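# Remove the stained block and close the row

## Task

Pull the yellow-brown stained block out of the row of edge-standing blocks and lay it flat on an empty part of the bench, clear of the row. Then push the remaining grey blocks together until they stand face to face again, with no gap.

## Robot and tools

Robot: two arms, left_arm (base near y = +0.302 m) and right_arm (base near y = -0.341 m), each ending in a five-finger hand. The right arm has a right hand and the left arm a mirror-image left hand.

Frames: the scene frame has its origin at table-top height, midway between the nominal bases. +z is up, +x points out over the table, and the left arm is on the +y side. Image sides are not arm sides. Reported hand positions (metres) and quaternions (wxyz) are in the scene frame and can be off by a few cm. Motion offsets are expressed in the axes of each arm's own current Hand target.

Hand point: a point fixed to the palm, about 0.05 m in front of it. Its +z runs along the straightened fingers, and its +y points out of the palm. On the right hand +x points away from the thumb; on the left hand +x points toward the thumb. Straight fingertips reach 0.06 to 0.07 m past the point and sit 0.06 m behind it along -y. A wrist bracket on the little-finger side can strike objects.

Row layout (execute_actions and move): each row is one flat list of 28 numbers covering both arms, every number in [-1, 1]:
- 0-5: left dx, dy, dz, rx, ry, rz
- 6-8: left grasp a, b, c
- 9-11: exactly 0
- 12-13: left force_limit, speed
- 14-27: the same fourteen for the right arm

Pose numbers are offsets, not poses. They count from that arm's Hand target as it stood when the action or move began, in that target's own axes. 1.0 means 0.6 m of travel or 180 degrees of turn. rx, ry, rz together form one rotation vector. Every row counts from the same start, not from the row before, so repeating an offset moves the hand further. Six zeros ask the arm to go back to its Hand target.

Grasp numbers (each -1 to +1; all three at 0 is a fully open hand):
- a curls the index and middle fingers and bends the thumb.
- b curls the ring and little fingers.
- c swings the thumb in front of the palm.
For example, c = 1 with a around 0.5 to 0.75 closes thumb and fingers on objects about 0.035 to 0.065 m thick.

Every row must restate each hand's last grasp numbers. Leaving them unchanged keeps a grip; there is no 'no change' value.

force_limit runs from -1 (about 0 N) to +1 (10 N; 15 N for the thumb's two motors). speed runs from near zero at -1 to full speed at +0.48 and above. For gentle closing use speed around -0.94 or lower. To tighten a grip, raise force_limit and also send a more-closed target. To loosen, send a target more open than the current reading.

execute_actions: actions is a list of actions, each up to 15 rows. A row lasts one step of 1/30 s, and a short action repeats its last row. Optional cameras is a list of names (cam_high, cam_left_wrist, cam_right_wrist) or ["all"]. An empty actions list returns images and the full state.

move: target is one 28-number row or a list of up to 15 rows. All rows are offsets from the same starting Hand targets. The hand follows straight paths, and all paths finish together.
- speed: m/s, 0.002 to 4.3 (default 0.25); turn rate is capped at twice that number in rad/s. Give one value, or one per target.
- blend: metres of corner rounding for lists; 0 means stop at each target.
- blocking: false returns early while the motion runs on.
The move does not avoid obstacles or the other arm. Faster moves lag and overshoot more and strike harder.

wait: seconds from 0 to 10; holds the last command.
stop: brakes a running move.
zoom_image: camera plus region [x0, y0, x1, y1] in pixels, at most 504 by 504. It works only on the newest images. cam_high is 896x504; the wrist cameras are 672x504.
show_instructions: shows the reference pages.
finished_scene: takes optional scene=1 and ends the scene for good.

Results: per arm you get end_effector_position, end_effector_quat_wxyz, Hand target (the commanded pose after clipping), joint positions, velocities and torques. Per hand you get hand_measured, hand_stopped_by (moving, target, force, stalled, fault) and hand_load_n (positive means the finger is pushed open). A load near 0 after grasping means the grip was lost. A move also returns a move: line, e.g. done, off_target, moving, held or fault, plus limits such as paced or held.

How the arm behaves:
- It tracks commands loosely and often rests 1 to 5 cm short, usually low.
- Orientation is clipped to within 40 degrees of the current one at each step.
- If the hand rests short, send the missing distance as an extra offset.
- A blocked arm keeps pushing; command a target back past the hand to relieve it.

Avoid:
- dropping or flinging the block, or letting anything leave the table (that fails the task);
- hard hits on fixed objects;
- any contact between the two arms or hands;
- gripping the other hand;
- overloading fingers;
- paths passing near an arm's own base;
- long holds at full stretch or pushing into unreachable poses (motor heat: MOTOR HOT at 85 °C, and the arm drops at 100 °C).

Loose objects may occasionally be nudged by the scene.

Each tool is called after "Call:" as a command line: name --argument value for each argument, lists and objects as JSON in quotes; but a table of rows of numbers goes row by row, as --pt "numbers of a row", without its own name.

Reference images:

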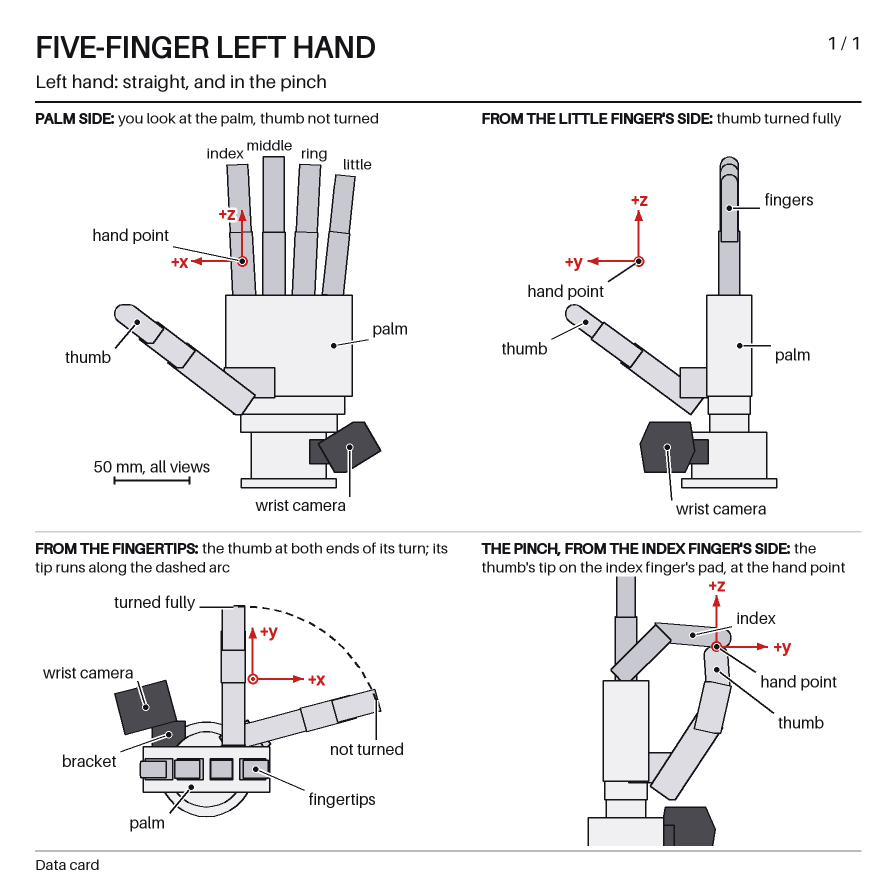

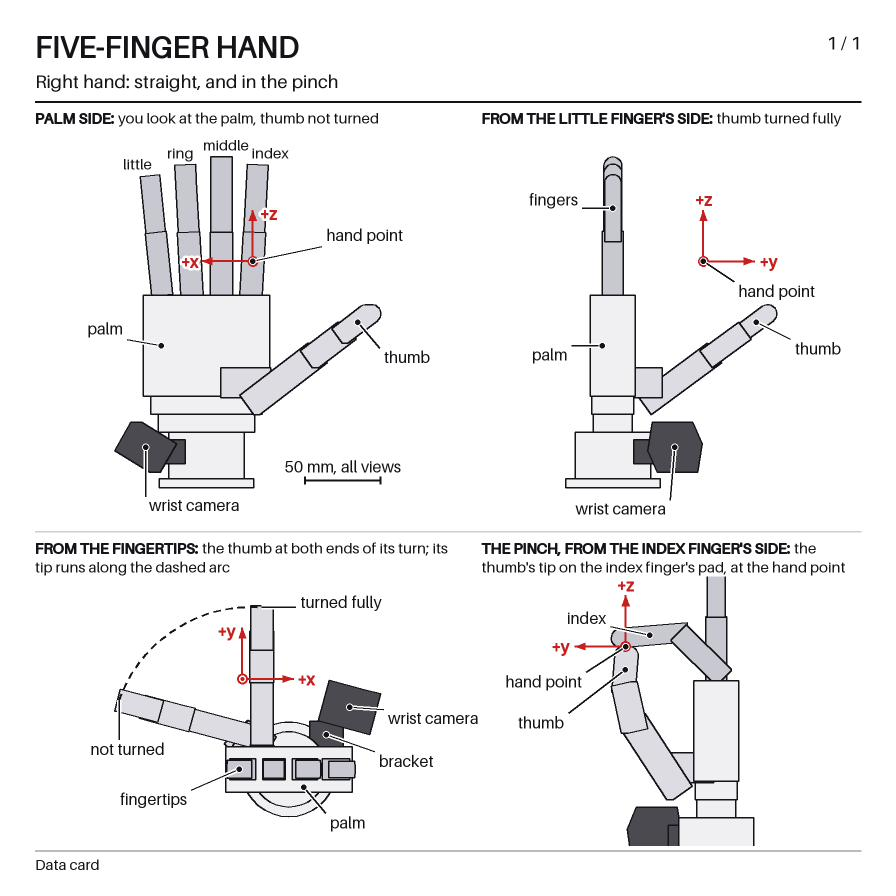

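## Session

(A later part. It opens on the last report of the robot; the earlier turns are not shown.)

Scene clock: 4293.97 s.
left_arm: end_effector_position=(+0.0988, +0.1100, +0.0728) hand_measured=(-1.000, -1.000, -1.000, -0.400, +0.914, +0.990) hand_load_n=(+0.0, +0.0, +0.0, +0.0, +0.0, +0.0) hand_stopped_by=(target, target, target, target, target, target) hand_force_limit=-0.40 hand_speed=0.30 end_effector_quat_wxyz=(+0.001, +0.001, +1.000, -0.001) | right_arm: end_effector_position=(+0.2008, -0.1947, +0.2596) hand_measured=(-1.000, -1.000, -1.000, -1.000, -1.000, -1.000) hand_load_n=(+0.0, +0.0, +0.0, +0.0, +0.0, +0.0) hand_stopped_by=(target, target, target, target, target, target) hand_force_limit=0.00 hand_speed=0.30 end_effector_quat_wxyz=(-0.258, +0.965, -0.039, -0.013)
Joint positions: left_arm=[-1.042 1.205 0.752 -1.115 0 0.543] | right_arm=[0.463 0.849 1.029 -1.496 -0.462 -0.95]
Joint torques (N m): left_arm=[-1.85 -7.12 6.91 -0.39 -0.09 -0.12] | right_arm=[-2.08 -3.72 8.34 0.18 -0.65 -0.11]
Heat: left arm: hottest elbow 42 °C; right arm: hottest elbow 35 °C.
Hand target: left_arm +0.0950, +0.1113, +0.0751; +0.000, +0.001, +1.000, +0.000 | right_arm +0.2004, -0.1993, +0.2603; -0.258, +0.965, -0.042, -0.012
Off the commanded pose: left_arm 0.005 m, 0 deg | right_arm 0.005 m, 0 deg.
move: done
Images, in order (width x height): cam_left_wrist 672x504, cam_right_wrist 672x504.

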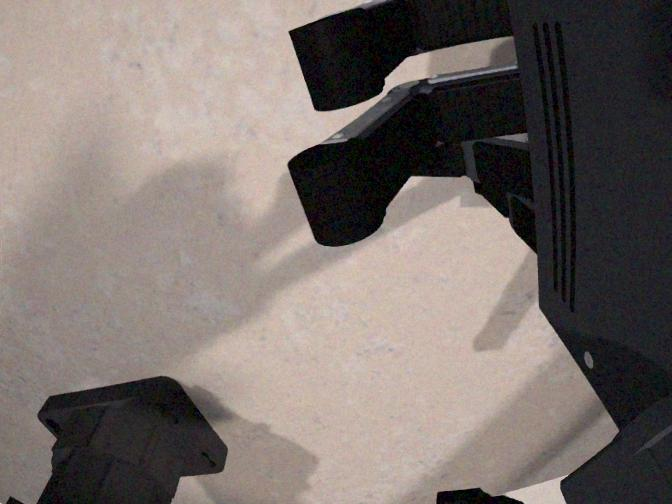

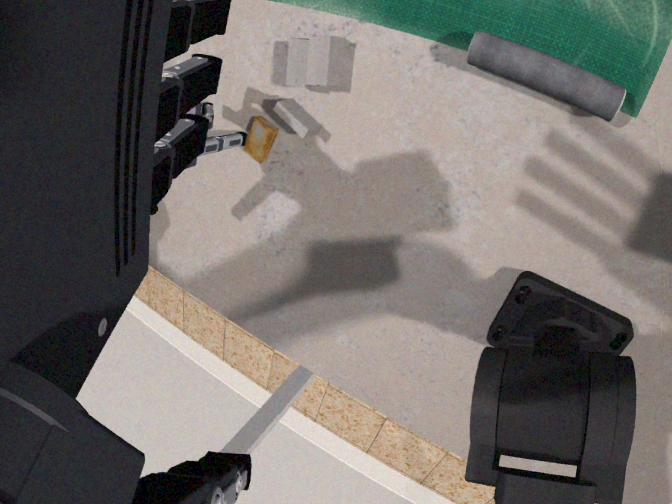

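Call:
move --pt "-0.105 0 0 0 0 0 0.1 1 -1 0 0 0 -0.4 0.3 0 0 0 0 0 0 0 0 0 0 0 0 0 0.3" --pt "-0.105 -0.0588 0 0 0 0 0.1 1 -1 0 0 0 -0.4 0.3 0 0 0 0 0 0 0 0 0 0 0 0 0 0.3" --speed '[0.08, 0.06]' --cameras '["cam_right_wrist"]'

Call:
zoom_image --camera "cam_right_wrist" --region '[195, 0, 375, 170]'

Scene clock: 4312.77 s.
left_arm: end_effector_position=(+0.1492, +0.0928, +0.0699) hand_measured=(-1.000, -1.000, -1.000, -0.400, +0.914, +0.990) hand_load_n=(+0.0, +0.0, +0.0, +0.0, +0.0, +0.0) hand_stopped_by=(target, target, target, target, target, target) hand_force_limit=-0.40 hand_speed=0.30 end_effector_quat_wxyz=(-0.010, +0.001, +1.000, +0.013) | right_arm: end_effector_position=(+0.2008, -0.1947, +0.2596) hand_measured=(-1.000, -1.000, -1.000, -1.000, -1.000, -1.000) hand_load_n=(+0.0, +0.0, +0.0, +0.0, -0.5, +0.0) hand_stopped_by=(target, target, target, target, target, target) hand_force_limit=0.00 hand_speed=0.30 end_effector_quat_wxyz=(-0.258, +0.965, -0.039, -0.013)
Joint positions: left_arm=[-0.939 1.357 0.868 -1.115 0 0.644] | right_arm=[0.463 0.849 1.029 -1.496 -0.462 -0.95]
Joint torques (N m): left_arm=[-2.08 -7.3 9.77 0.32 -0.05 -0.12] | right_arm=[-2.08 -3.66 8.34 0.18 -0.66 -0.1]
Heat: left arm: hottest elbow 41 °C; right arm: hottest elbow 35 °C.
Hand target: left_arm +0.1580, +0.0760, +0.0751; +0.000, +0.000, +1.000, +0.000 | right_arm +0.2004, -0.1993, +0.2603; -0.258, +0.965, -0.042, -0.012
Off the commanded pose: left_arm 0.020 m, 2 deg | right_arm 0.005 m, 0 deg.
move: off_target (left_arm)
Images, in order (width x height): cam_right_wrist 672x504.

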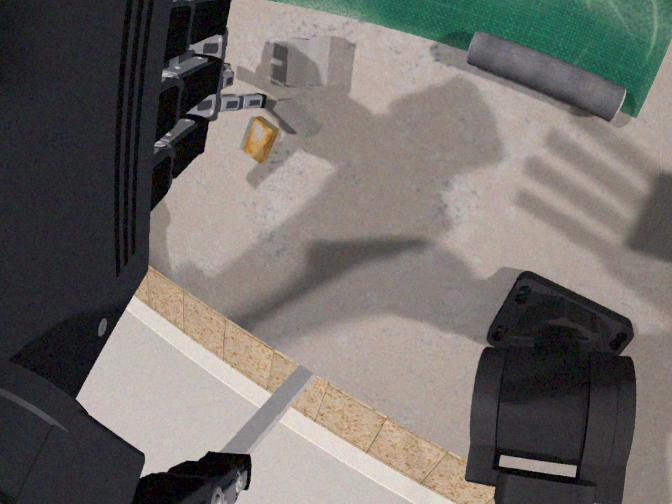

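Scaled by 2.800 from the camera's 672x504 image, which has a finer 960x720 frame.

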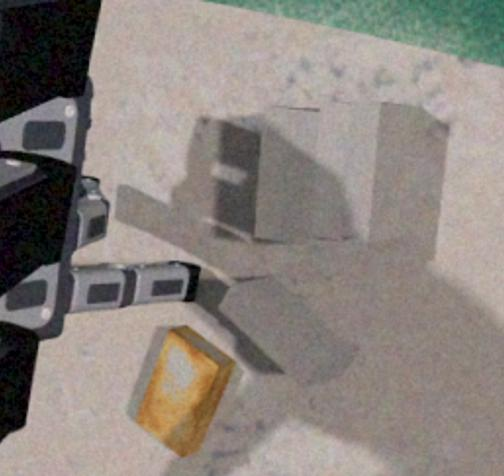

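Call:
move --target '[0.1283,0.0233,0,0,0,0,0.1,1,-1,0,0,0,-0.4,0.3,0,0,0,0,0,0,0,0,0,0,0,0,0,0.3]' --speed 0.05 --cameras '["cam_right_wrist"]'

Call:
zoom_image --camera "cam_right_wrist" --region '[195, 0, 375, 190]'

Scene clock: 4322.47 s.
left_arm: end_effector_position=(+0.0839, +0.0903, +0.0732) hand_measured=(-1.000, -1.000, -1.000, -0.400, +0.914, +0.990) hand_load_n=(+0.0, -0.5, +0.0, +0.0, +0.0, +0.0) hand_stopped_by=(target, target, target, target, target, target) hand_force_limit=-0.40 hand_speed=0.30 end_effector_quat_wxyz=(-0.001, +0.001, +1.000, +0.002) | right_arm: end_effector_position=(+0.2008, -0.1947, +0.2596) hand_measured=(-1.000, -1.000, -1.000, -1.000, -1.000, -1.000) hand_load_n=(+0.0, -0.5, +0.0, +0.0, +0.0, +0.0) hand_stopped_by=(target, target, target, target, target, target) hand_force_limit=0.00 hand_speed=0.30 end_effector_quat_wxyz=(-0.258, +0.965, -0.039, -0.013)
Joint positions: left_arm=[-1.117 1.241 0.78 -1.115 0 0.467] | right_arm=[0.463 0.849 1.029 -1.496 -0.462 -0.95]
Joint torques (N m): left_arm=[-2.14 -7.06 6.83 -0.09 -0.08 -0.11] | right_arm=[-2.08 -3.84 8.32 0.18 -0.65 -0.1]
Heat: left arm: hottest elbow 41 °C; right arm: hottest elbow 35 °C.
Hand target: left_arm +0.0810, +0.0901, +0.0750; +0.000, +0.001, +1.000, +0.000 | right_arm +0.2004, -0.1993, +0.2603; -0.258, +0.965, -0.042, -0.012
Off the commanded pose: left_arm 0.004 m, 0 deg | right_arm 0.005 m, 0 deg.
move: done
Images, in order (width x height): cam_right_wrist 672x504.

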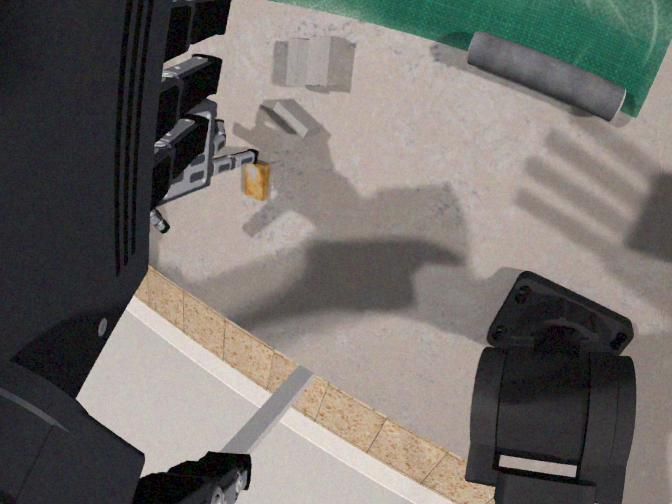

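Scaled by 2.653 from the camera's 672x504 image, which has a finer 960x720 frame.

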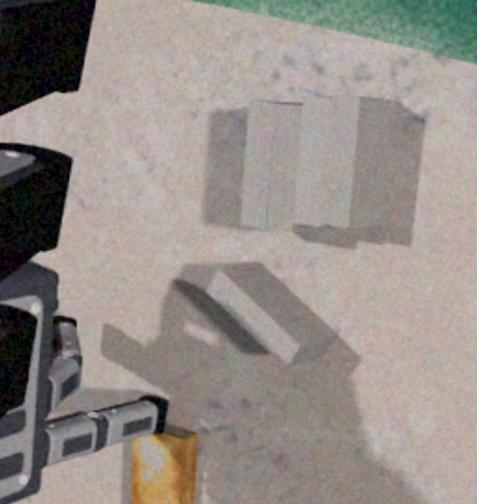

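Call:
move --target '[-0.075,-0.0835,-0.004,0,0,0,0.1,1,-1,0,0,0,-0.4,0.3,0,0,0,0,0,0,0,0,0,0,0,0,0,0.3]' --speed 0.06 --cameras '["cam_right_wrist"]'

Call:
zoom_image --camera "cam_right_wrist" --region '[195, 0, 375, 190]'

Scene clock: 4354.13 s.
left_arm: end_effector_position=(+0.1012, +0.0698, +0.0698) hand_measured=(-1.000, -1.000, -1.000, -0.400, +0.914, +0.990) hand_load_n=(+0.0, +0.0, +0.0, +0.0, +0.0, +0.0) hand_stopped_by=(target, target, target, target, target, target) hand_force_limit=-0.40 hand_speed=0.30 end_effector_quat_wxyz=(-0.007, -0.001, +1.000, +0.014) | right_arm: end_effector_position=(+0.2008, -0.1947, +0.2596) hand_measured=(-1.000, -1.000, -1.000, -1.000, -1.000, -1.000) hand_load_n=(+0.0, +0.0, +0.0, +0.0, +0.0, +0.0) hand_stopped_by=(target, target, target, target, target, target) hand_force_limit=0.00 hand_speed=0.30 end_effector_quat_wxyz=(-0.258, +0.965, -0.039, -0.013)
Joint positions: left_arm=[-1.097 1.34 0.852 -1.115 0 0.482] | right_arm=[0.463 0.849 1.029 -1.496 -0.462 -0.95]
Joint torques (N m): left_arm=[-1.49 -8.47 6.6 -0.03 -0.08 -0.02] | right_arm=[-2.02 -3.72 8.34 0.16 -0.66 -0.11]
Heat: left arm: hottest elbow 40 °C; right arm: hottest elbow 35 °C.
Hand target: left_arm +0.1007, +0.0699, +0.0712; -0.006, -0.001, +1.000, +0.012 (not the last commanded pose) | right_arm +0.2004, -0.1993, +0.2603; -0.258, +0.965, -0.042, -0.012
Off the commanded pose: left_arm 0.039 m, 2 deg | right_arm 0.005 m, 0 deg.
move: held (left_arm; a check stopped the path); limits=held
pose unreachable (left arm): on one or more control steps of this call, first in action 0 (counted from 0), this arm could not follow its commanded pose, so it was not sent that pose on those steps. It may still have moved: this result reports where it is.
cause: moving toward the commanded pose would bring a part of the arm too close to another arm (a part of this arm just beyond joint 4 (wrist pitch) and a part of the right arm just beyond its joint 6 (wrist roll), 30 mm apart when this arm was first held).
Images, in order (width x height): cam_right_wrist 672x504.

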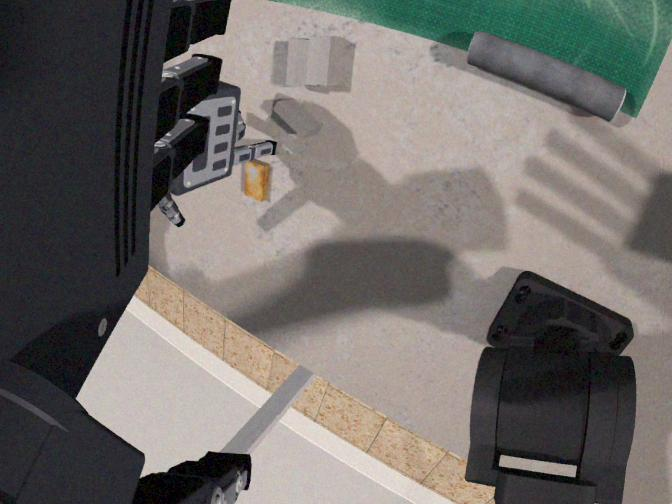

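Scaled by 2.653 from the camera's 672x504 image, which has a finer 960x720 frame.

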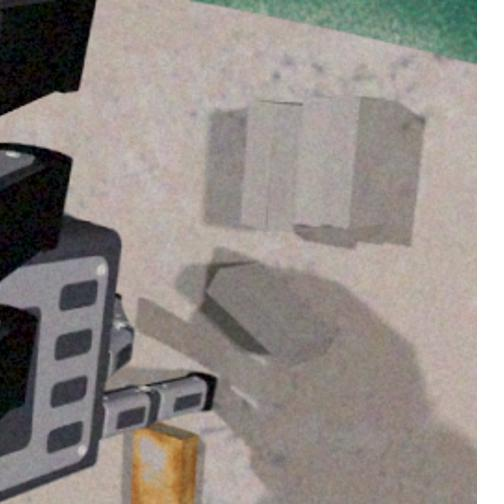

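Call:
move --target '[0,0,0,0,0,0,0.1,1,-1,0,0,0,-0.4,0.3,0.0095,0.052,-0.1263,0.066,-0.005,0,0,0,0,0,0,0,0,0.3]' --speed 0.2 --cameras '["cam_right_wrist"]'

Call:
zoom_image --camera "cam_right_wrist" --region '[195, 0, 375, 190]'

Scene clock: 4364.37 s.
left_arm: end_effector_position=(+0.1012, +0.0698, +0.0698) hand_measured=(-1.000, -1.000, -1.000, -0.400, +0.914, +0.990) hand_load_n=(+0.0, +0.0, +0.0, +0.0, +0.0, +0.5) hand_stopped_by=(target, target, target, target, target, target) hand_force_limit=-0.40 hand_speed=0.30 end_effector_quat_wxyz=(-0.007, -0.001, +1.000, +0.014) | right_arm: end_effector_position=(+0.1983, -0.2592, +0.2953) hand_measured=(-1.000, -1.000, -1.000, -1.000, -1.000, -1.000) hand_load_n=(+0.0, +0.0, +0.0, +0.0, +0.0, +0.0) hand_stopped_by=(target, target, target, target, target, target) hand_force_limit=0.00 hand_speed=0.30 end_effector_quat_wxyz=(-0.315, +0.944, -0.073, +0.060)
Joint positions: left_arm=[-1.097 1.34 0.852 -1.115 0 0.482] | right_arm=[0.054 0.72 1.063 -1.668 -0.611 -1.268]
Joint torques (N m): left_arm=[-1.32 -8.7 6.58 -0.14 -0.1 -0.05] | right_arm=[-2.14 -0.67 11.25 0.21 -0.59 -0.11]
Heat: left arm: hottest elbow 40 °C; right arm: hottest elbow 35 °C.
Hand target: left_arm +0.1007, +0.0699, +0.0712; -0.006, -0.001, +1.000, +0.012 | right_arm +0.2035, -0.2645, +0.3102; -0.357, +0.933, -0.041, -0.015
Off the commanded pose: left_arm 0.001 m, 0 deg | right_arm 0.017 m, 11 deg.
joint sent to its limit (right arm) — joint 4 (wrist pitch), lower limit. The joint targets are off in orientation, not in position.
move: off_target (right_arm)
Images, in order (width x height): cam_right_wrist 672x504.

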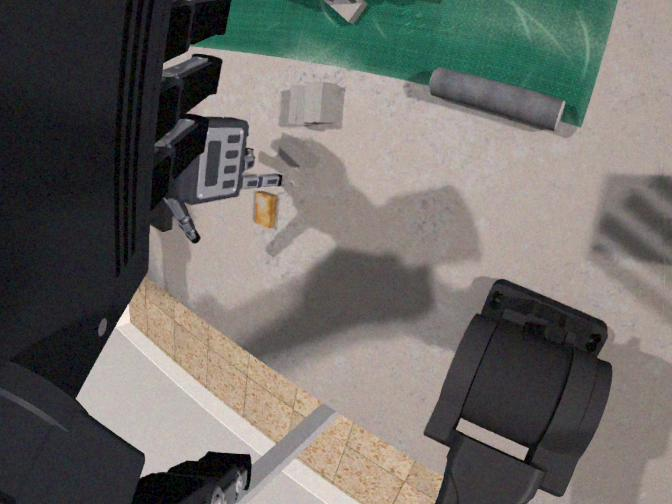

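Scaled by 2.653 from the camera's 672x504 image, which has a finer 960x720 frame.

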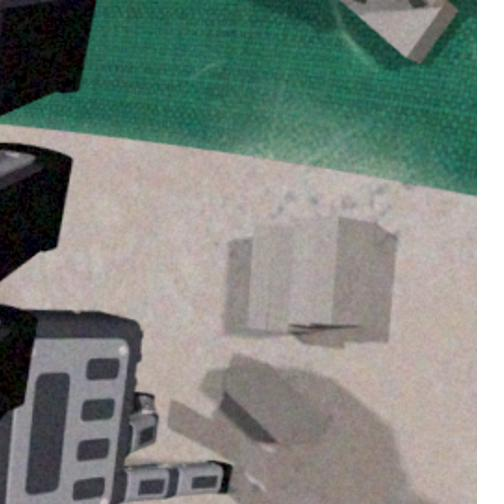

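Call:
zoom_image --camera "cam_right_wrist" --region '[235, 75, 355, 195]'

Scaled by 4.200 from the camera's 672x504 image, which has a finer 960x720 frame.

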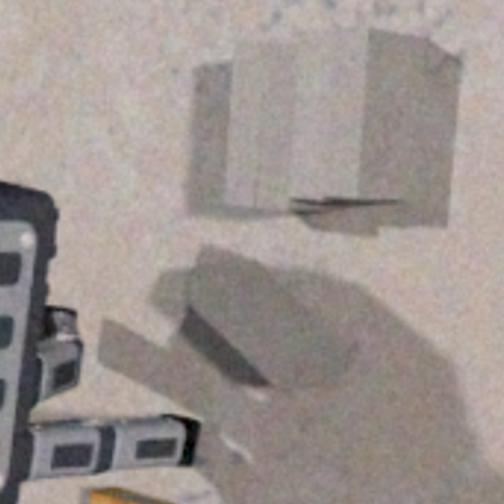

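Call:
move --target '[-0.057,-0.033,-0.005,0,0,0,0.1,1,-1,0,0,0,-0.4,0.3,0,0,0,0,0,0,0,0,0,0,0,0,0,0.3]' --speed 0.06 --cameras '["cam_right_wrist"]'

Call:
zoom_image --camera "cam_right_wrist" --region '[235, 75, 355, 195]'

Scene clock: 4383.83 s.
left_arm: end_effector_position=(+0.1241, +0.0597, +0.0688) hand_measured=(-1.000, -1.000, -1.000, -0.400, +0.914, +0.990) hand_load_n=(+0.0, +0.0, -0.5, +0.0, +0.0, +0.0) hand_stopped_by=(target, target, target, target, target, target) hand_force_limit=-0.40 hand_speed=0.30 end_effector_quat_wxyz=(-0.011, +0.000, +1.000, +0.016) | right_arm: end_effector_position=(+0.1984, -0.2592, +0.2953) hand_measured=(-1.000, -1.000, -1.000, -1.000, -1.000, -1.000) hand_load_n=(+0.0, +0.0, +0.0, +0.0, +0.0, +0.0) hand_stopped_by=(target, target, target, target, target, target) hand_force_limit=0.00 hand_speed=0.30 end_effector_quat_wxyz=(-0.315, +0.944, -0.073, +0.060)
Joint positions: left_arm=[-1.052 1.399 0.905 -1.115 0.003 0.531] | right_arm=[0.054 0.72 1.063 -1.668 -0.611 -1.269]
Joint torques (N m): left_arm=[-0.67 -7.12 9.65 -0.27 -0.27 0.06] | right_arm=[-2.08 -0.67 11.22 0.17 -0.58 -0.11]
Heat: left arm: hottest elbow 39 °C; right arm: hottest elbow 36 °C.
Hand target: left_arm +0.1350, +0.0501, +0.0732; -0.006, -0.001, +1.000, +0.012 | right_arm +0.2035, -0.2644, +0.3103; -0.357, +0.933, -0.041, -0.015
Off the commanded pose: left_arm 0.015 m, 1 deg | right_arm 0.017 m, 11 deg.
joint sent to its limit (right arm) — joint 4 (wrist pitch), lower limit. The joint targets are off in orientation, not in position.
move: off_target (left_arm, right_arm)
Images, in order (width x height): cam_right_wrist 672x504.

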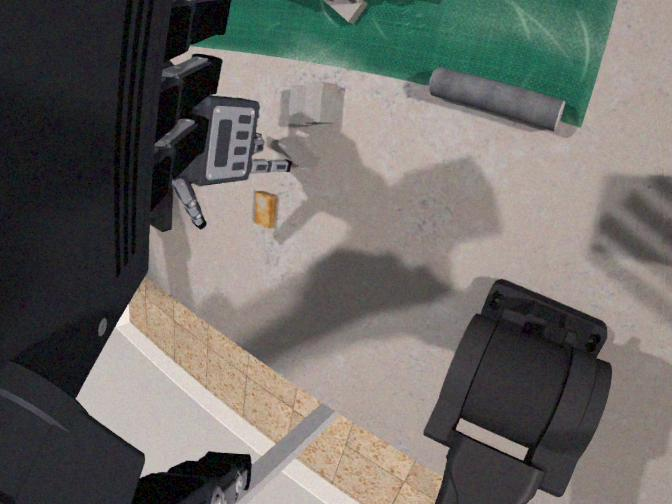

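Scaled by 4.200 from the camera's 672x504 image, which has a finer 960x720 frame.

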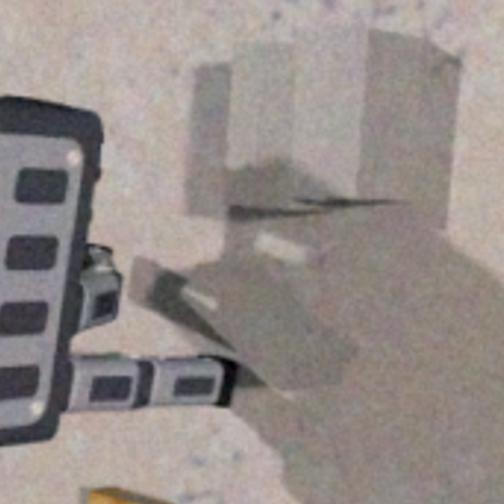

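Call:
move --target '[-0.05,0.01,-0.006,0,0,0,0.1,1,-1,0,0,0,-0.4,0.3,0,0,0,0,0,0,0,0,0,0,0,0,0,0.3]' --speed 0.05 --cameras '["cam_right_wrist"]'

Call:
zoom_image --camera "cam_right_wrist" --region '[235, 75, 355, 195]'

Scene clock: 4394.57 s.
left_arm: end_effector_position=(+0.1553, +0.0647, +0.0703) hand_measured=(-1.000, -1.000, -1.000, -0.400, +0.914, +0.990) hand_load_n=(+0.0, +0.0, +0.0, +0.0, +0.0, +0.0) hand_stopped_by=(target, target, target, target, target, target) hand_force_limit=-0.40 hand_speed=0.30 end_effector_quat_wxyz=(-0.009, -0.002, +1.000, +0.015) | right_arm: end_effector_position=(+0.1984, -0.2592, +0.2953) hand_measured=(-1.000, -1.000, -1.000, -1.000, -1.000, -1.000) hand_load_n=(+0.0, +0.0, +0.0, +0.0, +0.0, +0.0) hand_stopped_by=(target, target, target, target, target, target) hand_force_limit=0.00 hand_speed=0.30 end_effector_quat_wxyz=(-0.315, +0.944, -0.073, +0.060)
Joint positions: left_arm=[-0.973 1.427 0.939 -1.118 -0.003 0.606] | right_arm=[0.054 0.72 1.063 -1.668 -0.611 -1.269]
Joint torques (N m): left_arm=[-0.5 -7.88 9.77 -0.49 -0.13 0.06] | right_arm=[-2.08 -0.67 11.21 0.16 -0.59 -0.11]
Heat: left arm: hottest elbow 41 °C; right arm: hottest elbow 36 °C.
Hand target: left_arm +0.1650, +0.0561, +0.0767; -0.006, -0.001, +1.000, +0.012 | right_arm +0.2035, -0.2644, +0.3103; -0.357, +0.933, -0.041, -0.015
Off the commanded pose: left_arm 0.014 m, 1 deg | right_arm 0.017 m, 11 deg.
joint sent to its limit (right arm) — joint 4 (wrist pitch), lower limit. The joint targets are off in orientation, not in position.
move: off_target (left_arm, right_arm)
Images, in order (width x height): cam_right_wrist 672x504.

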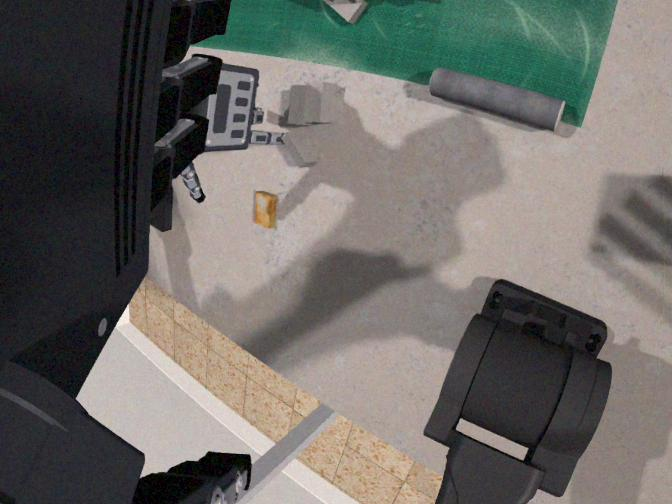

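Scaled by 4.200 from the camera's 672x504 image, which has a finer 960x720 frame.

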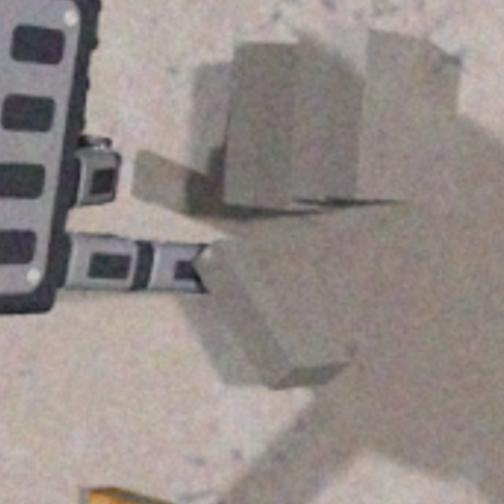

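Call:
move --pt "0 0.025 0 0 0 0 0.1 1 -1 0 0 0 -0.4 0.3 0 0 0 0 0 0 0 0 0 0 0 0 0 0.3" --pt "0 0.05 -0.2 0 0 0 0.1 1 -1 0 0 0 -0.4 0.3 0 0 0 0 0 0 0 0 0 0 0 0 0 0.3" --pt "-0.0693 0.3867 -0.3208 0.274 -0.0655 -0.6267 0.1 1 -1 0 0 0 -0.4 0.3 -0.1247 -0.0147 0.2693 -0.2321 0.0194 0 0.1 1 -1 0 0 0 0 0.3" --speed '[0.06, 0.2, 0.3]' --blend '[0.005, 0.03, 0]' --cameras '["cam_left_wrist", "cam_right_wrist"]'

Call:
zoom_image --camera "cam_left_wrist" --region '[20, 240, 240, 405]'

Scene clock: 4442.03 s.
left_arm: end_effector_position=(+0.2056, +0.2811, +0.2717) hand_measured=(-1.000, -1.000, -1.000, -0.400, +0.914, +0.990) hand_load_n=(-0.5, +0.0, +0.0, +0.0, +0.0, +0.5) hand_stopped_by=(target, target, target, target, target, target) hand_force_limit=-0.40 hand_speed=0.30 end_effector_quat_wxyz=(-0.082, +0.806, -0.481, +0.335) | right_arm: end_effector_position=(+0.1306, -0.1527, +0.1992) hand_measured=(-1.000, -1.000, -1.000, -0.400, +0.914, +0.990) hand_load_n=(+0.0, +0.0, +0.0, +0.0, +0.0, +0.5) hand_stopped_by=(target, target, target, target, target, target) hand_force_limit=0.00 hand_speed=0.30 end_effector_quat_wxyz=(+0.006, +0.999, -0.047, -0.005)
Joint positions: left_arm=[0.472 0.608 0.856 -1.276 0.473 -0.145] | right_arm=[1.092 1.064 0.99 -1.511 -0.004 -0.369]
Joint torques (N m): left_arm=[-0.91 -0.85 8.23 1.66 0.3 -0.13] | right_arm=[0.56 -5.13 8.92 0.57 0.01 0.16]
Heat: left arm: hottest elbow 44 °C; right arm: hottest elbow 37 °C.
Hand target: left_arm +0.2085, +0.2837, +0.2741; -0.091, +0.806, -0.476, +0.341 | right_arm +0.1298, -0.1452, +0.2000; +0.001, +0.999, -0.044, -0.001
Off the commanded pose: left_arm 0.005 m, 1 deg | right_arm 0.008 m, 1 deg.
move: done
Images, in order (width x height): cam_left_wrist 672x504, cam_right_wrist 672x504.

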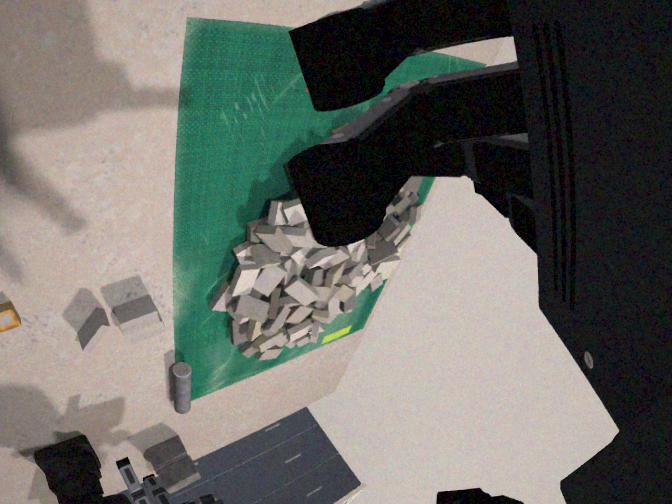

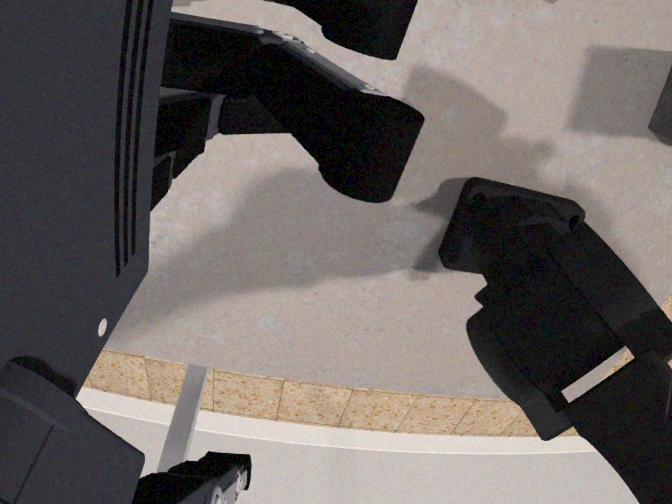

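Scaled by 2.291 from the camera's 672x504 image, which has a finer 960x720 frame.

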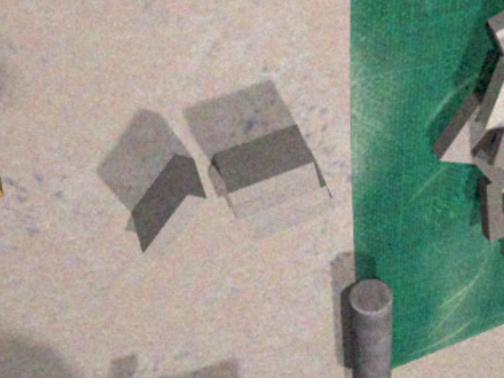

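Call:
move --target '[0,0,0,0,0,0,0.1,1,-1,0,0,0,-0.4,0.3,-0.009,-0.0113,0.2117,0,0,0,0.1,1,-1,0,0,0,0,0.3]' --speed 0.12 --cameras '["cam_left_wrist", "cam_right_wrist"]'

Call:
zoom_image --camera "cam_left_wrist" --region '[20, 260, 200, 420]'

Scene clock: 4455.93 s.
left_arm: end_effector_position=(+0.2056, +0.2811, +0.2717) hand_measured=(-1.000, -1.000, -1.000, -0.400, +0.914, +0.990) hand_load_n=(+0.0, +0.0, +0.0, +0.0, +0.0, +0.0) hand_stopped_by=(target, target, target, target, target, target) hand_force_limit=-0.40 hand_speed=0.30 end_effector_quat_wxyz=(-0.082, +0.806, -0.481, +0.335) | right_arm: end_effector_position=(+0.1277, -0.1420, +0.0762) hand_measured=(-1.000, -1.000, -1.000, -0.400, +0.914, +0.990) hand_load_n=(+0.0, -0.5, +0.0, +0.0, +0.0, +0.0) hand_stopped_by=(target, target, target, target, target, target) hand_force_limit=0.00 hand_speed=0.30 end_effector_quat_wxyz=(+0.000, +0.999, -0.047, -0.003)
Joint positions: left_arm=[0.472 0.608 0.856 -1.276 0.473 -0.145] | right_arm=[1.118 1.173 0.735 -1.136 -0.004 -0.344]
Joint torques (N m): left_arm=[-1.08 -0.38 8.14 1.58 0.3 -0.12] | right_arm=[0.67 -5.71 7.43 0.62 0.01 0.15]
Heat: left arm: hottest elbow 44 °C; right arm: hottest elbow 37 °C.
Hand target: left_arm +0.2085, +0.2837, +0.2741; -0.091, +0.806, -0.476, +0.341 | right_arm +0.1247, -0.1381, +0.0731; +0.001, +0.999, -0.044, -0.001
Off the commanded pose: left_arm 0.005 m, 1 deg | right_arm 0.006 m, 0 deg.
move: done
Images, in order (width x height): cam_left_wrist 672x504, cam_right_wrist 672x504.

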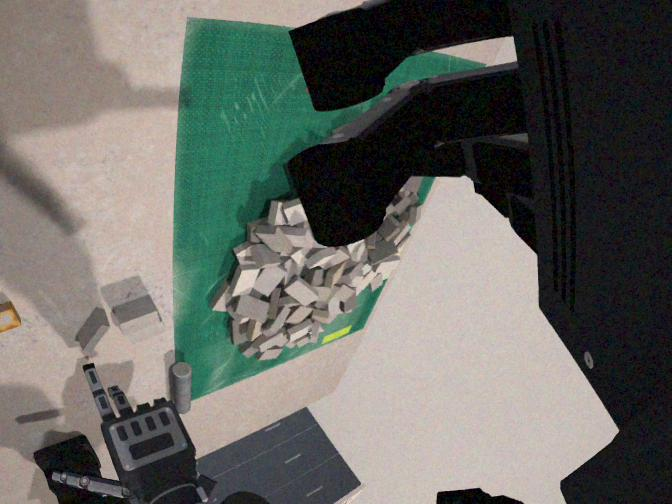

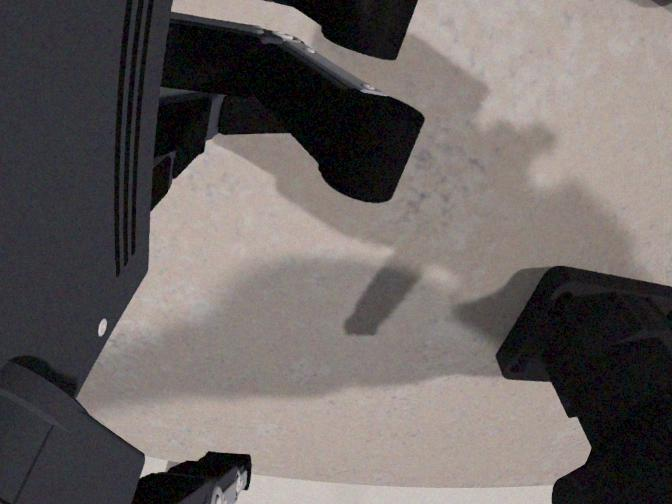

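Scaled by 2.800 from the camera's 672x504 image, which has a finer 960x720 frame.

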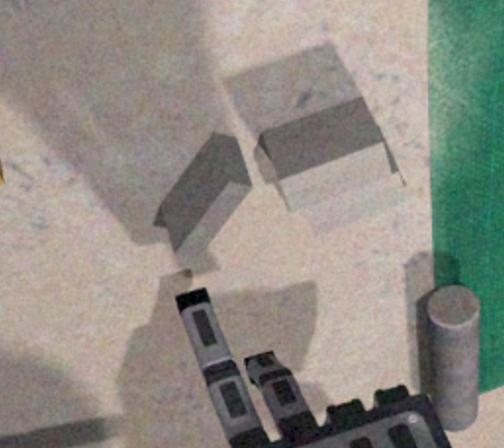

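Call:
move --target '[0,0,0,0,0,0,0.1,1,-1,0,0,0,-0.4,0.3,0.0072,-0.0893,-0.01,0,0,0,0.1,1,-1,0,0,0,0,0.3]' --speed 0.04 --cameras '["cam_left_wrist"]'

Call:
zoom_image --camera "cam_left_wrist" --region '[20, 260, 200, 420]'

Scene clock: 4484.23 s.
left_arm: end_effector_position=(+0.2056, +0.2811, +0.2717) hand_measured=(-1.000, -1.000, -1.000, -0.400, +0.914, +0.990) hand_load_n=(+0.0, +0.0, +0.0, +0.0, +0.0, +0.0) hand_stopped_by=(target, target, target, target, target, target) hand_force_limit=-0.40 hand_speed=0.30 end_effector_quat_wxyz=(-0.082, +0.806, -0.481, +0.335) | right_arm: end_effector_position=(+0.1305, -0.1065, +0.0722) hand_measured=(-1.000, -1.000, -1.000, -0.400, +0.914, +0.990) hand_load_n=(+0.0, +0.0, -0.5, -0.5, +0.0, +0.0) hand_stopped_by=(target, target, target, target, target, target) hand_force_limit=0.00 hand_speed=0.30 end_effector_quat_wxyz=(+0.019, +0.999, -0.046, -0.009)
Joint positions: left_arm=[0.472 0.608 0.856 -1.276 0.473 -0.145] | right_arm=[1.158 1.308 0.827 -1.132 -0.004 -0.305]
Joint torques (N m): left_arm=[-0.91 -0.44 8.2 1.58 0.32 -0.12] | right_arm=[0.67 -7.41 10.59 0.58 -0.03 0.2]
Heat: left arm: hottest elbow 44 °C; right arm: hottest elbow 37 °C.
Hand target: left_arm +0.2085, +0.2837, +0.2741; -0.091, +0.806, -0.476, +0.341 | right_arm +0.1337, -0.0850, +0.0790; +0.000, +0.999, -0.044, -0.001
Off the commanded pose: left_arm 0.005 m, 1 deg | right_arm 0.023 m, 2 deg.
move: off_target (right_arm)
Images, in order (width x height): cam_left_wrist 672x504.

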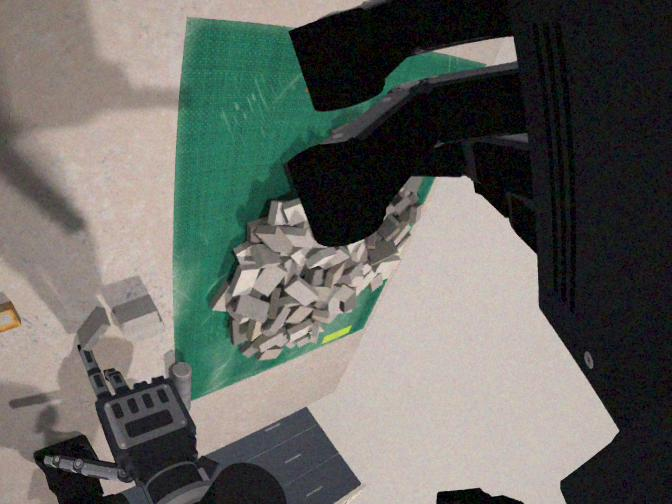

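Scaled by 2.800 from the camera's 672x504 image, which has a finer 960x720 frame.

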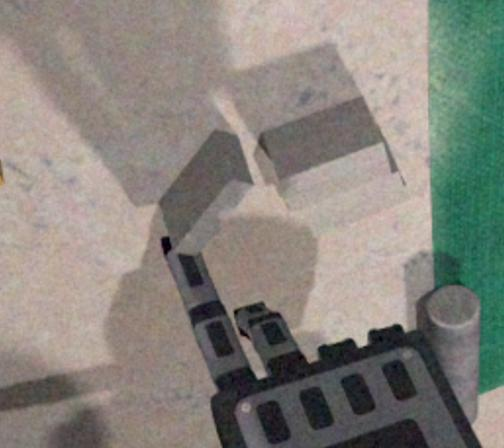

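Call:
move --target '[0,0,0,0,0,0,0.1,1,-1,0,0,0,-0.4,0.3,0.0039,-0.0505,-0.003,0,0,0,0.1,1,-1,0,0,0,0,0.3]' --speed 0.04 --cameras '["cam_left_wrist"]'

Call:
zoom_image --camera "cam_left_wrist" --region '[20, 260, 200, 420]'

Scene clock: 4492.37 s.
left_arm: end_effector_position=(+0.2056, +0.2811, +0.2717) hand_measured=(-1.000, -1.000, -1.000, -0.400, +0.914, +0.990) hand_load_n=(+0.0, +0.0, +0.0, +0.0, +0.0, +0.0) hand_stopped_by=(target, target, target, target, target, target) hand_force_limit=-0.40 hand_speed=0.30 end_effector_quat_wxyz=(-0.082, +0.806, -0.481, +0.335) | right_arm: end_effector_position=(+0.1367, -0.0761, +0.0743) hand_measured=(-1.000, -1.000, -1.000, -0.400, +0.914, +0.990) hand_load_n=(+0.0, +0.0, +0.0, +0.0, +0.0, +0.0) hand_stopped_by=(target, target, target, target, target, target) hand_force_limit=0.00 hand_speed=0.30 end_effector_quat_wxyz=(+0.017, +0.999, -0.046, -0.008)
Joint positions: left_arm=[0.472 0.608 0.856 -1.276 0.473 -0.145] | right_arm=[1.176 1.383 0.906 -1.132 -0.004 -0.287]
Joint torques (N m): left_arm=[-0.91 -0.21 8.29 1.54 0.29 -0.14] | right_arm=[0.67 -8.59 10.55 0.5 -0.02 0.18]
Heat: left arm: hottest elbow 44 °C; right arm: hottest elbow 37 °C.
Hand target: left_arm +0.2085, +0.2837, +0.2741; -0.091, +0.806, -0.476, +0.341 | right_arm +0.1387, -0.0550, +0.0807; +0.001, +0.999, -0.044, -0.001
Off the commanded pose: left_arm 0.005 m, 1 deg | right_arm 0.022 m, 2 deg.
move: off_target (right_arm)
Images, in order (width x height): cam_left_wrist 672x504.

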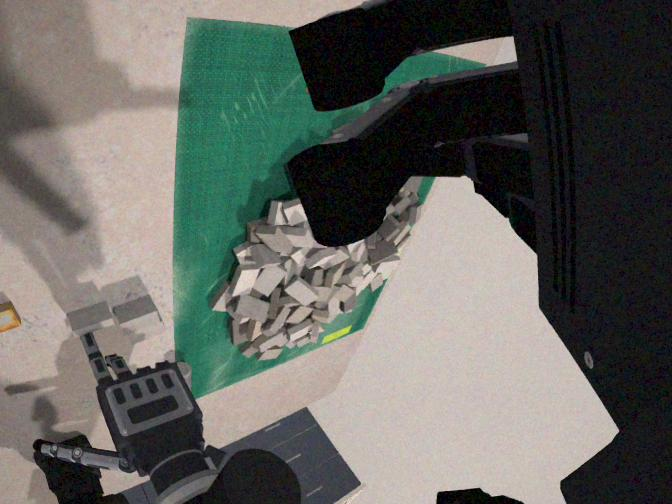

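Scaled by 2.800 from the camera's 672x504 image, which has a finer 960x720 frame.

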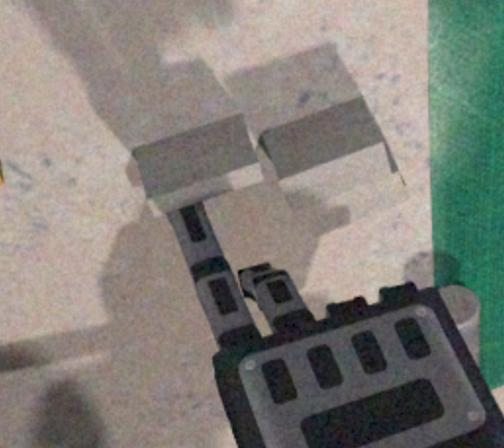

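Call:
move --pt "0 0 0 0 0 0 0.1 1 -1 0 0 0 -0.4 0.3 0.0059 0.0664 0 0 0 0 0.1 1 -1 0 0 0 0 0.3" --pt "0 0 0 0 0 0 0.1 1 -1 0 0 0 -0.4 0.3 0.0059 0.0664 -0.167 0 0 0 0.1 1 -1 0 0 0 0 0.3" --pt "0 0 0 0 0 0 0.1 1 -1 0 0 0 -0.4 0.3 0.1382 0.3382 -0.3827 0.2321 -0.0194 0 0 0 0 0 0 0 0 0.3" --speed '[0.06, 0.2, 0.3]' --blend '[0.005, 0.03, 0]' --cameras '["cam_left_wrist"]'

Call:
zoom_image --camera "cam_left_wrist" --region '[20, 260, 200, 420]'

Scene clock: 4522.40 s.
left_arm: end_effector_position=(+0.2056, +0.2811, +0.2717) hand_measured=(-1.000, -1.000, -1.000, -0.400, +0.914, +0.990) hand_load_n=(+0.0, +0.0, +0.0, +0.0, +0.0, +0.0) hand_stopped_by=(target, target, target, target, target, target) hand_force_limit=-0.40 hand_speed=0.30 end_effector_quat_wxyz=(-0.082, +0.806, -0.481, +0.335) | right_arm: end_effector_position=(+0.2002, -0.2595, +0.2925) hand_measured=(-1.000, -1.000, -1.000, -1.000, -1.000, -1.000) hand_load_n=(+0.0, +0.0, -0.5, +0.0, +0.0, +0.0) hand_stopped_by=(target, target, target, target, target, target) hand_force_limit=0.00 hand_speed=0.30 end_effector_quat_wxyz=(-0.314, +0.945, -0.075, +0.054)
Joint positions: left_arm=[0.472 0.608 0.856 -1.276 0.473 -0.145] | right_arm=[0.052 0.731 1.06 -1.668 -0.611 -1.272]
Joint torques (N m): left_arm=[-0.38 -0.56 8.2 1.58 0.3 -0.15] | right_arm=[-2.08 -1.55 11.52 0.13 -0.72 -0.1]
Heat: left arm: hottest elbow 43 °C; right arm: hottest elbow 37 °C.
Hand target: left_arm +0.2085, +0.2837, +0.2741; -0.091, +0.806, -0.476, +0.341 | right_arm +0.2042, -0.2642, +0.3103; -0.357, +0.933, -0.041, -0.016
Off the commanded pose: left_arm 0.005 m, 1 deg | right_arm 0.019 m, 10 deg.
joint sent to its limit (right arm) — joint 4 (wrist pitch), lower limit. The joint targets are off in orientation, not in position.
move: off_target (right_arm); target 3's new numbers were sent with right_arm's hand 0.019 m and 10 deg from that target
Images, in order (width x height): cam_left_wrist 672x504.

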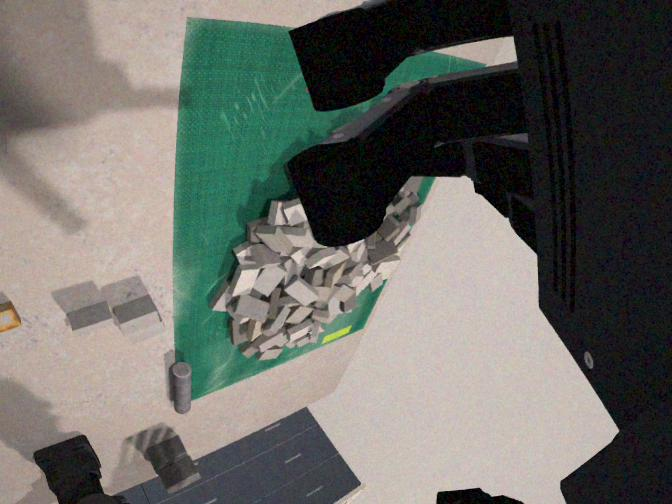

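Scaled by 2.800 from the camera's 672x504 image, which has a finer 960x720 frame.

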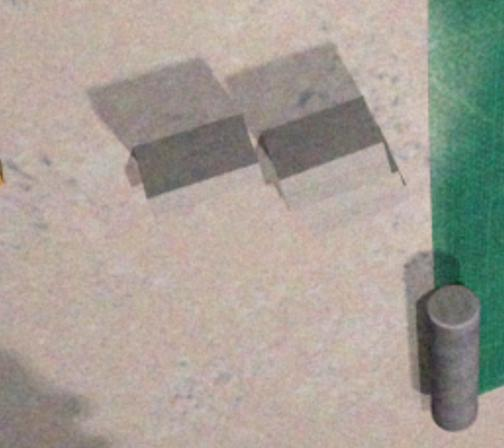

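Call:
move --target '[0.1412,0.4277,0.0722,-0.2652,0.0708,0.6268,0.1,1,-1,0,0,0,-0.4,0.3,0,0,0,0,0,0,0,0,0,0,0,0,0,0.3]' --speed 0.3 --cameras '["cam_right_wrist"]'

Call:
zoom_image --camera "cam_right_wrist" --region '[225, 65, 365, 205]'

Scene clock: 4534.27 s.
left_arm: end_effector_position=(+0.0777, +0.0802, +0.1491) hand_measured=(-1.000, -1.000, -1.000, -0.400, +0.914, +0.990) hand_load_n=(+0.0, +0.5, +0.0, +0.0, +0.0, +0.0) hand_stopped_by=(target, target, target, target, target, target) hand_force_limit=-0.40 hand_speed=0.30 end_effector_quat_wxyz=(-0.005, -0.008, +1.000, +0.008) | right_arm: end_effector_position=(+0.2002, -0.2595, +0.2925) hand_measured=(-1.000, -1.000, -1.000, -1.000, -1.000, -1.000) hand_load_n=(+0.0, +0.0, +0.0, +0.0, +0.0, +0.0) hand_stopped_by=(target, target, target, target, target, target) hand_force_limit=0.00 hand_speed=0.30 end_effector_quat_wxyz=(-0.314, +0.945, -0.075, +0.054)
Joint positions: left_arm=[-1.145 1.191 0.949 -1.347 0.002 0.422] | right_arm=[0.052 0.731 1.06 -1.668 -0.611 -1.272]
Joint torques (N m): left_arm=[-2.08 -5.71 10.8 -0.51 -0.12 0.07] | right_arm=[-2.02 -1.55 11.52 0.12 -0.72 -0.1]
Heat: left arm: hottest elbow 44 °C; right arm: hottest elbow 39 °C.
Hand target: left_arm +0.0819, +0.0695, +0.1599; +0.000, +0.000, +1.000, +0.000 | right_arm +0.2042, -0.2642, +0.3103; -0.357, +0.933, -0.041, -0.016
Off the commanded pose: left_arm 0.016 m, 1 deg | right_arm 0.019 m, 10 deg.
joint sent to its limit (right arm) — joint 4 (wrist pitch), lower limit. The joint targets are off in orientation, not in position.
move: off_target (left_arm, right_arm)
Images, in order (width x height): cam_right_wrist 672x504.

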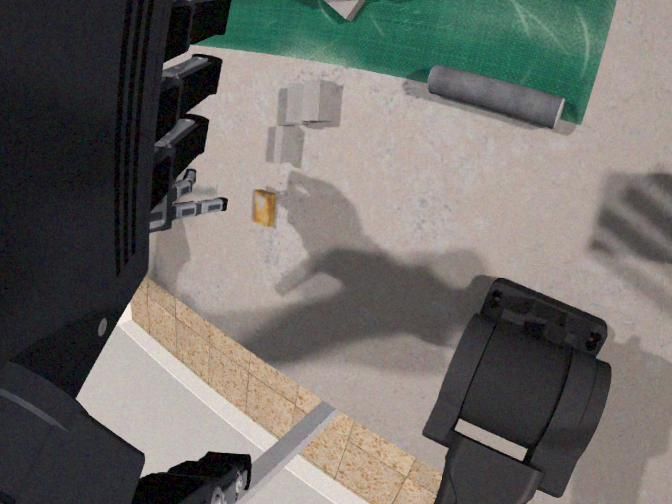

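Scaled by 3.600 from the camera's 672x504 image, which has a finer 960x720 frame.

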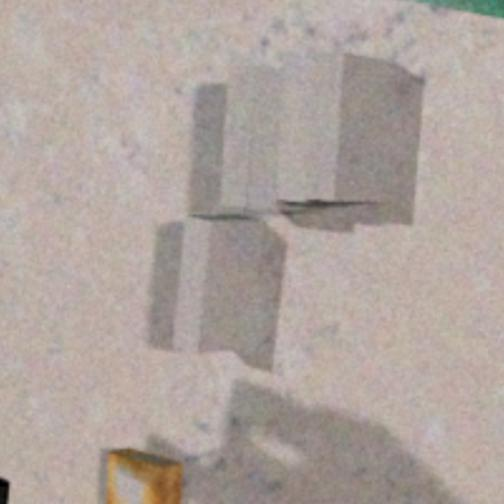

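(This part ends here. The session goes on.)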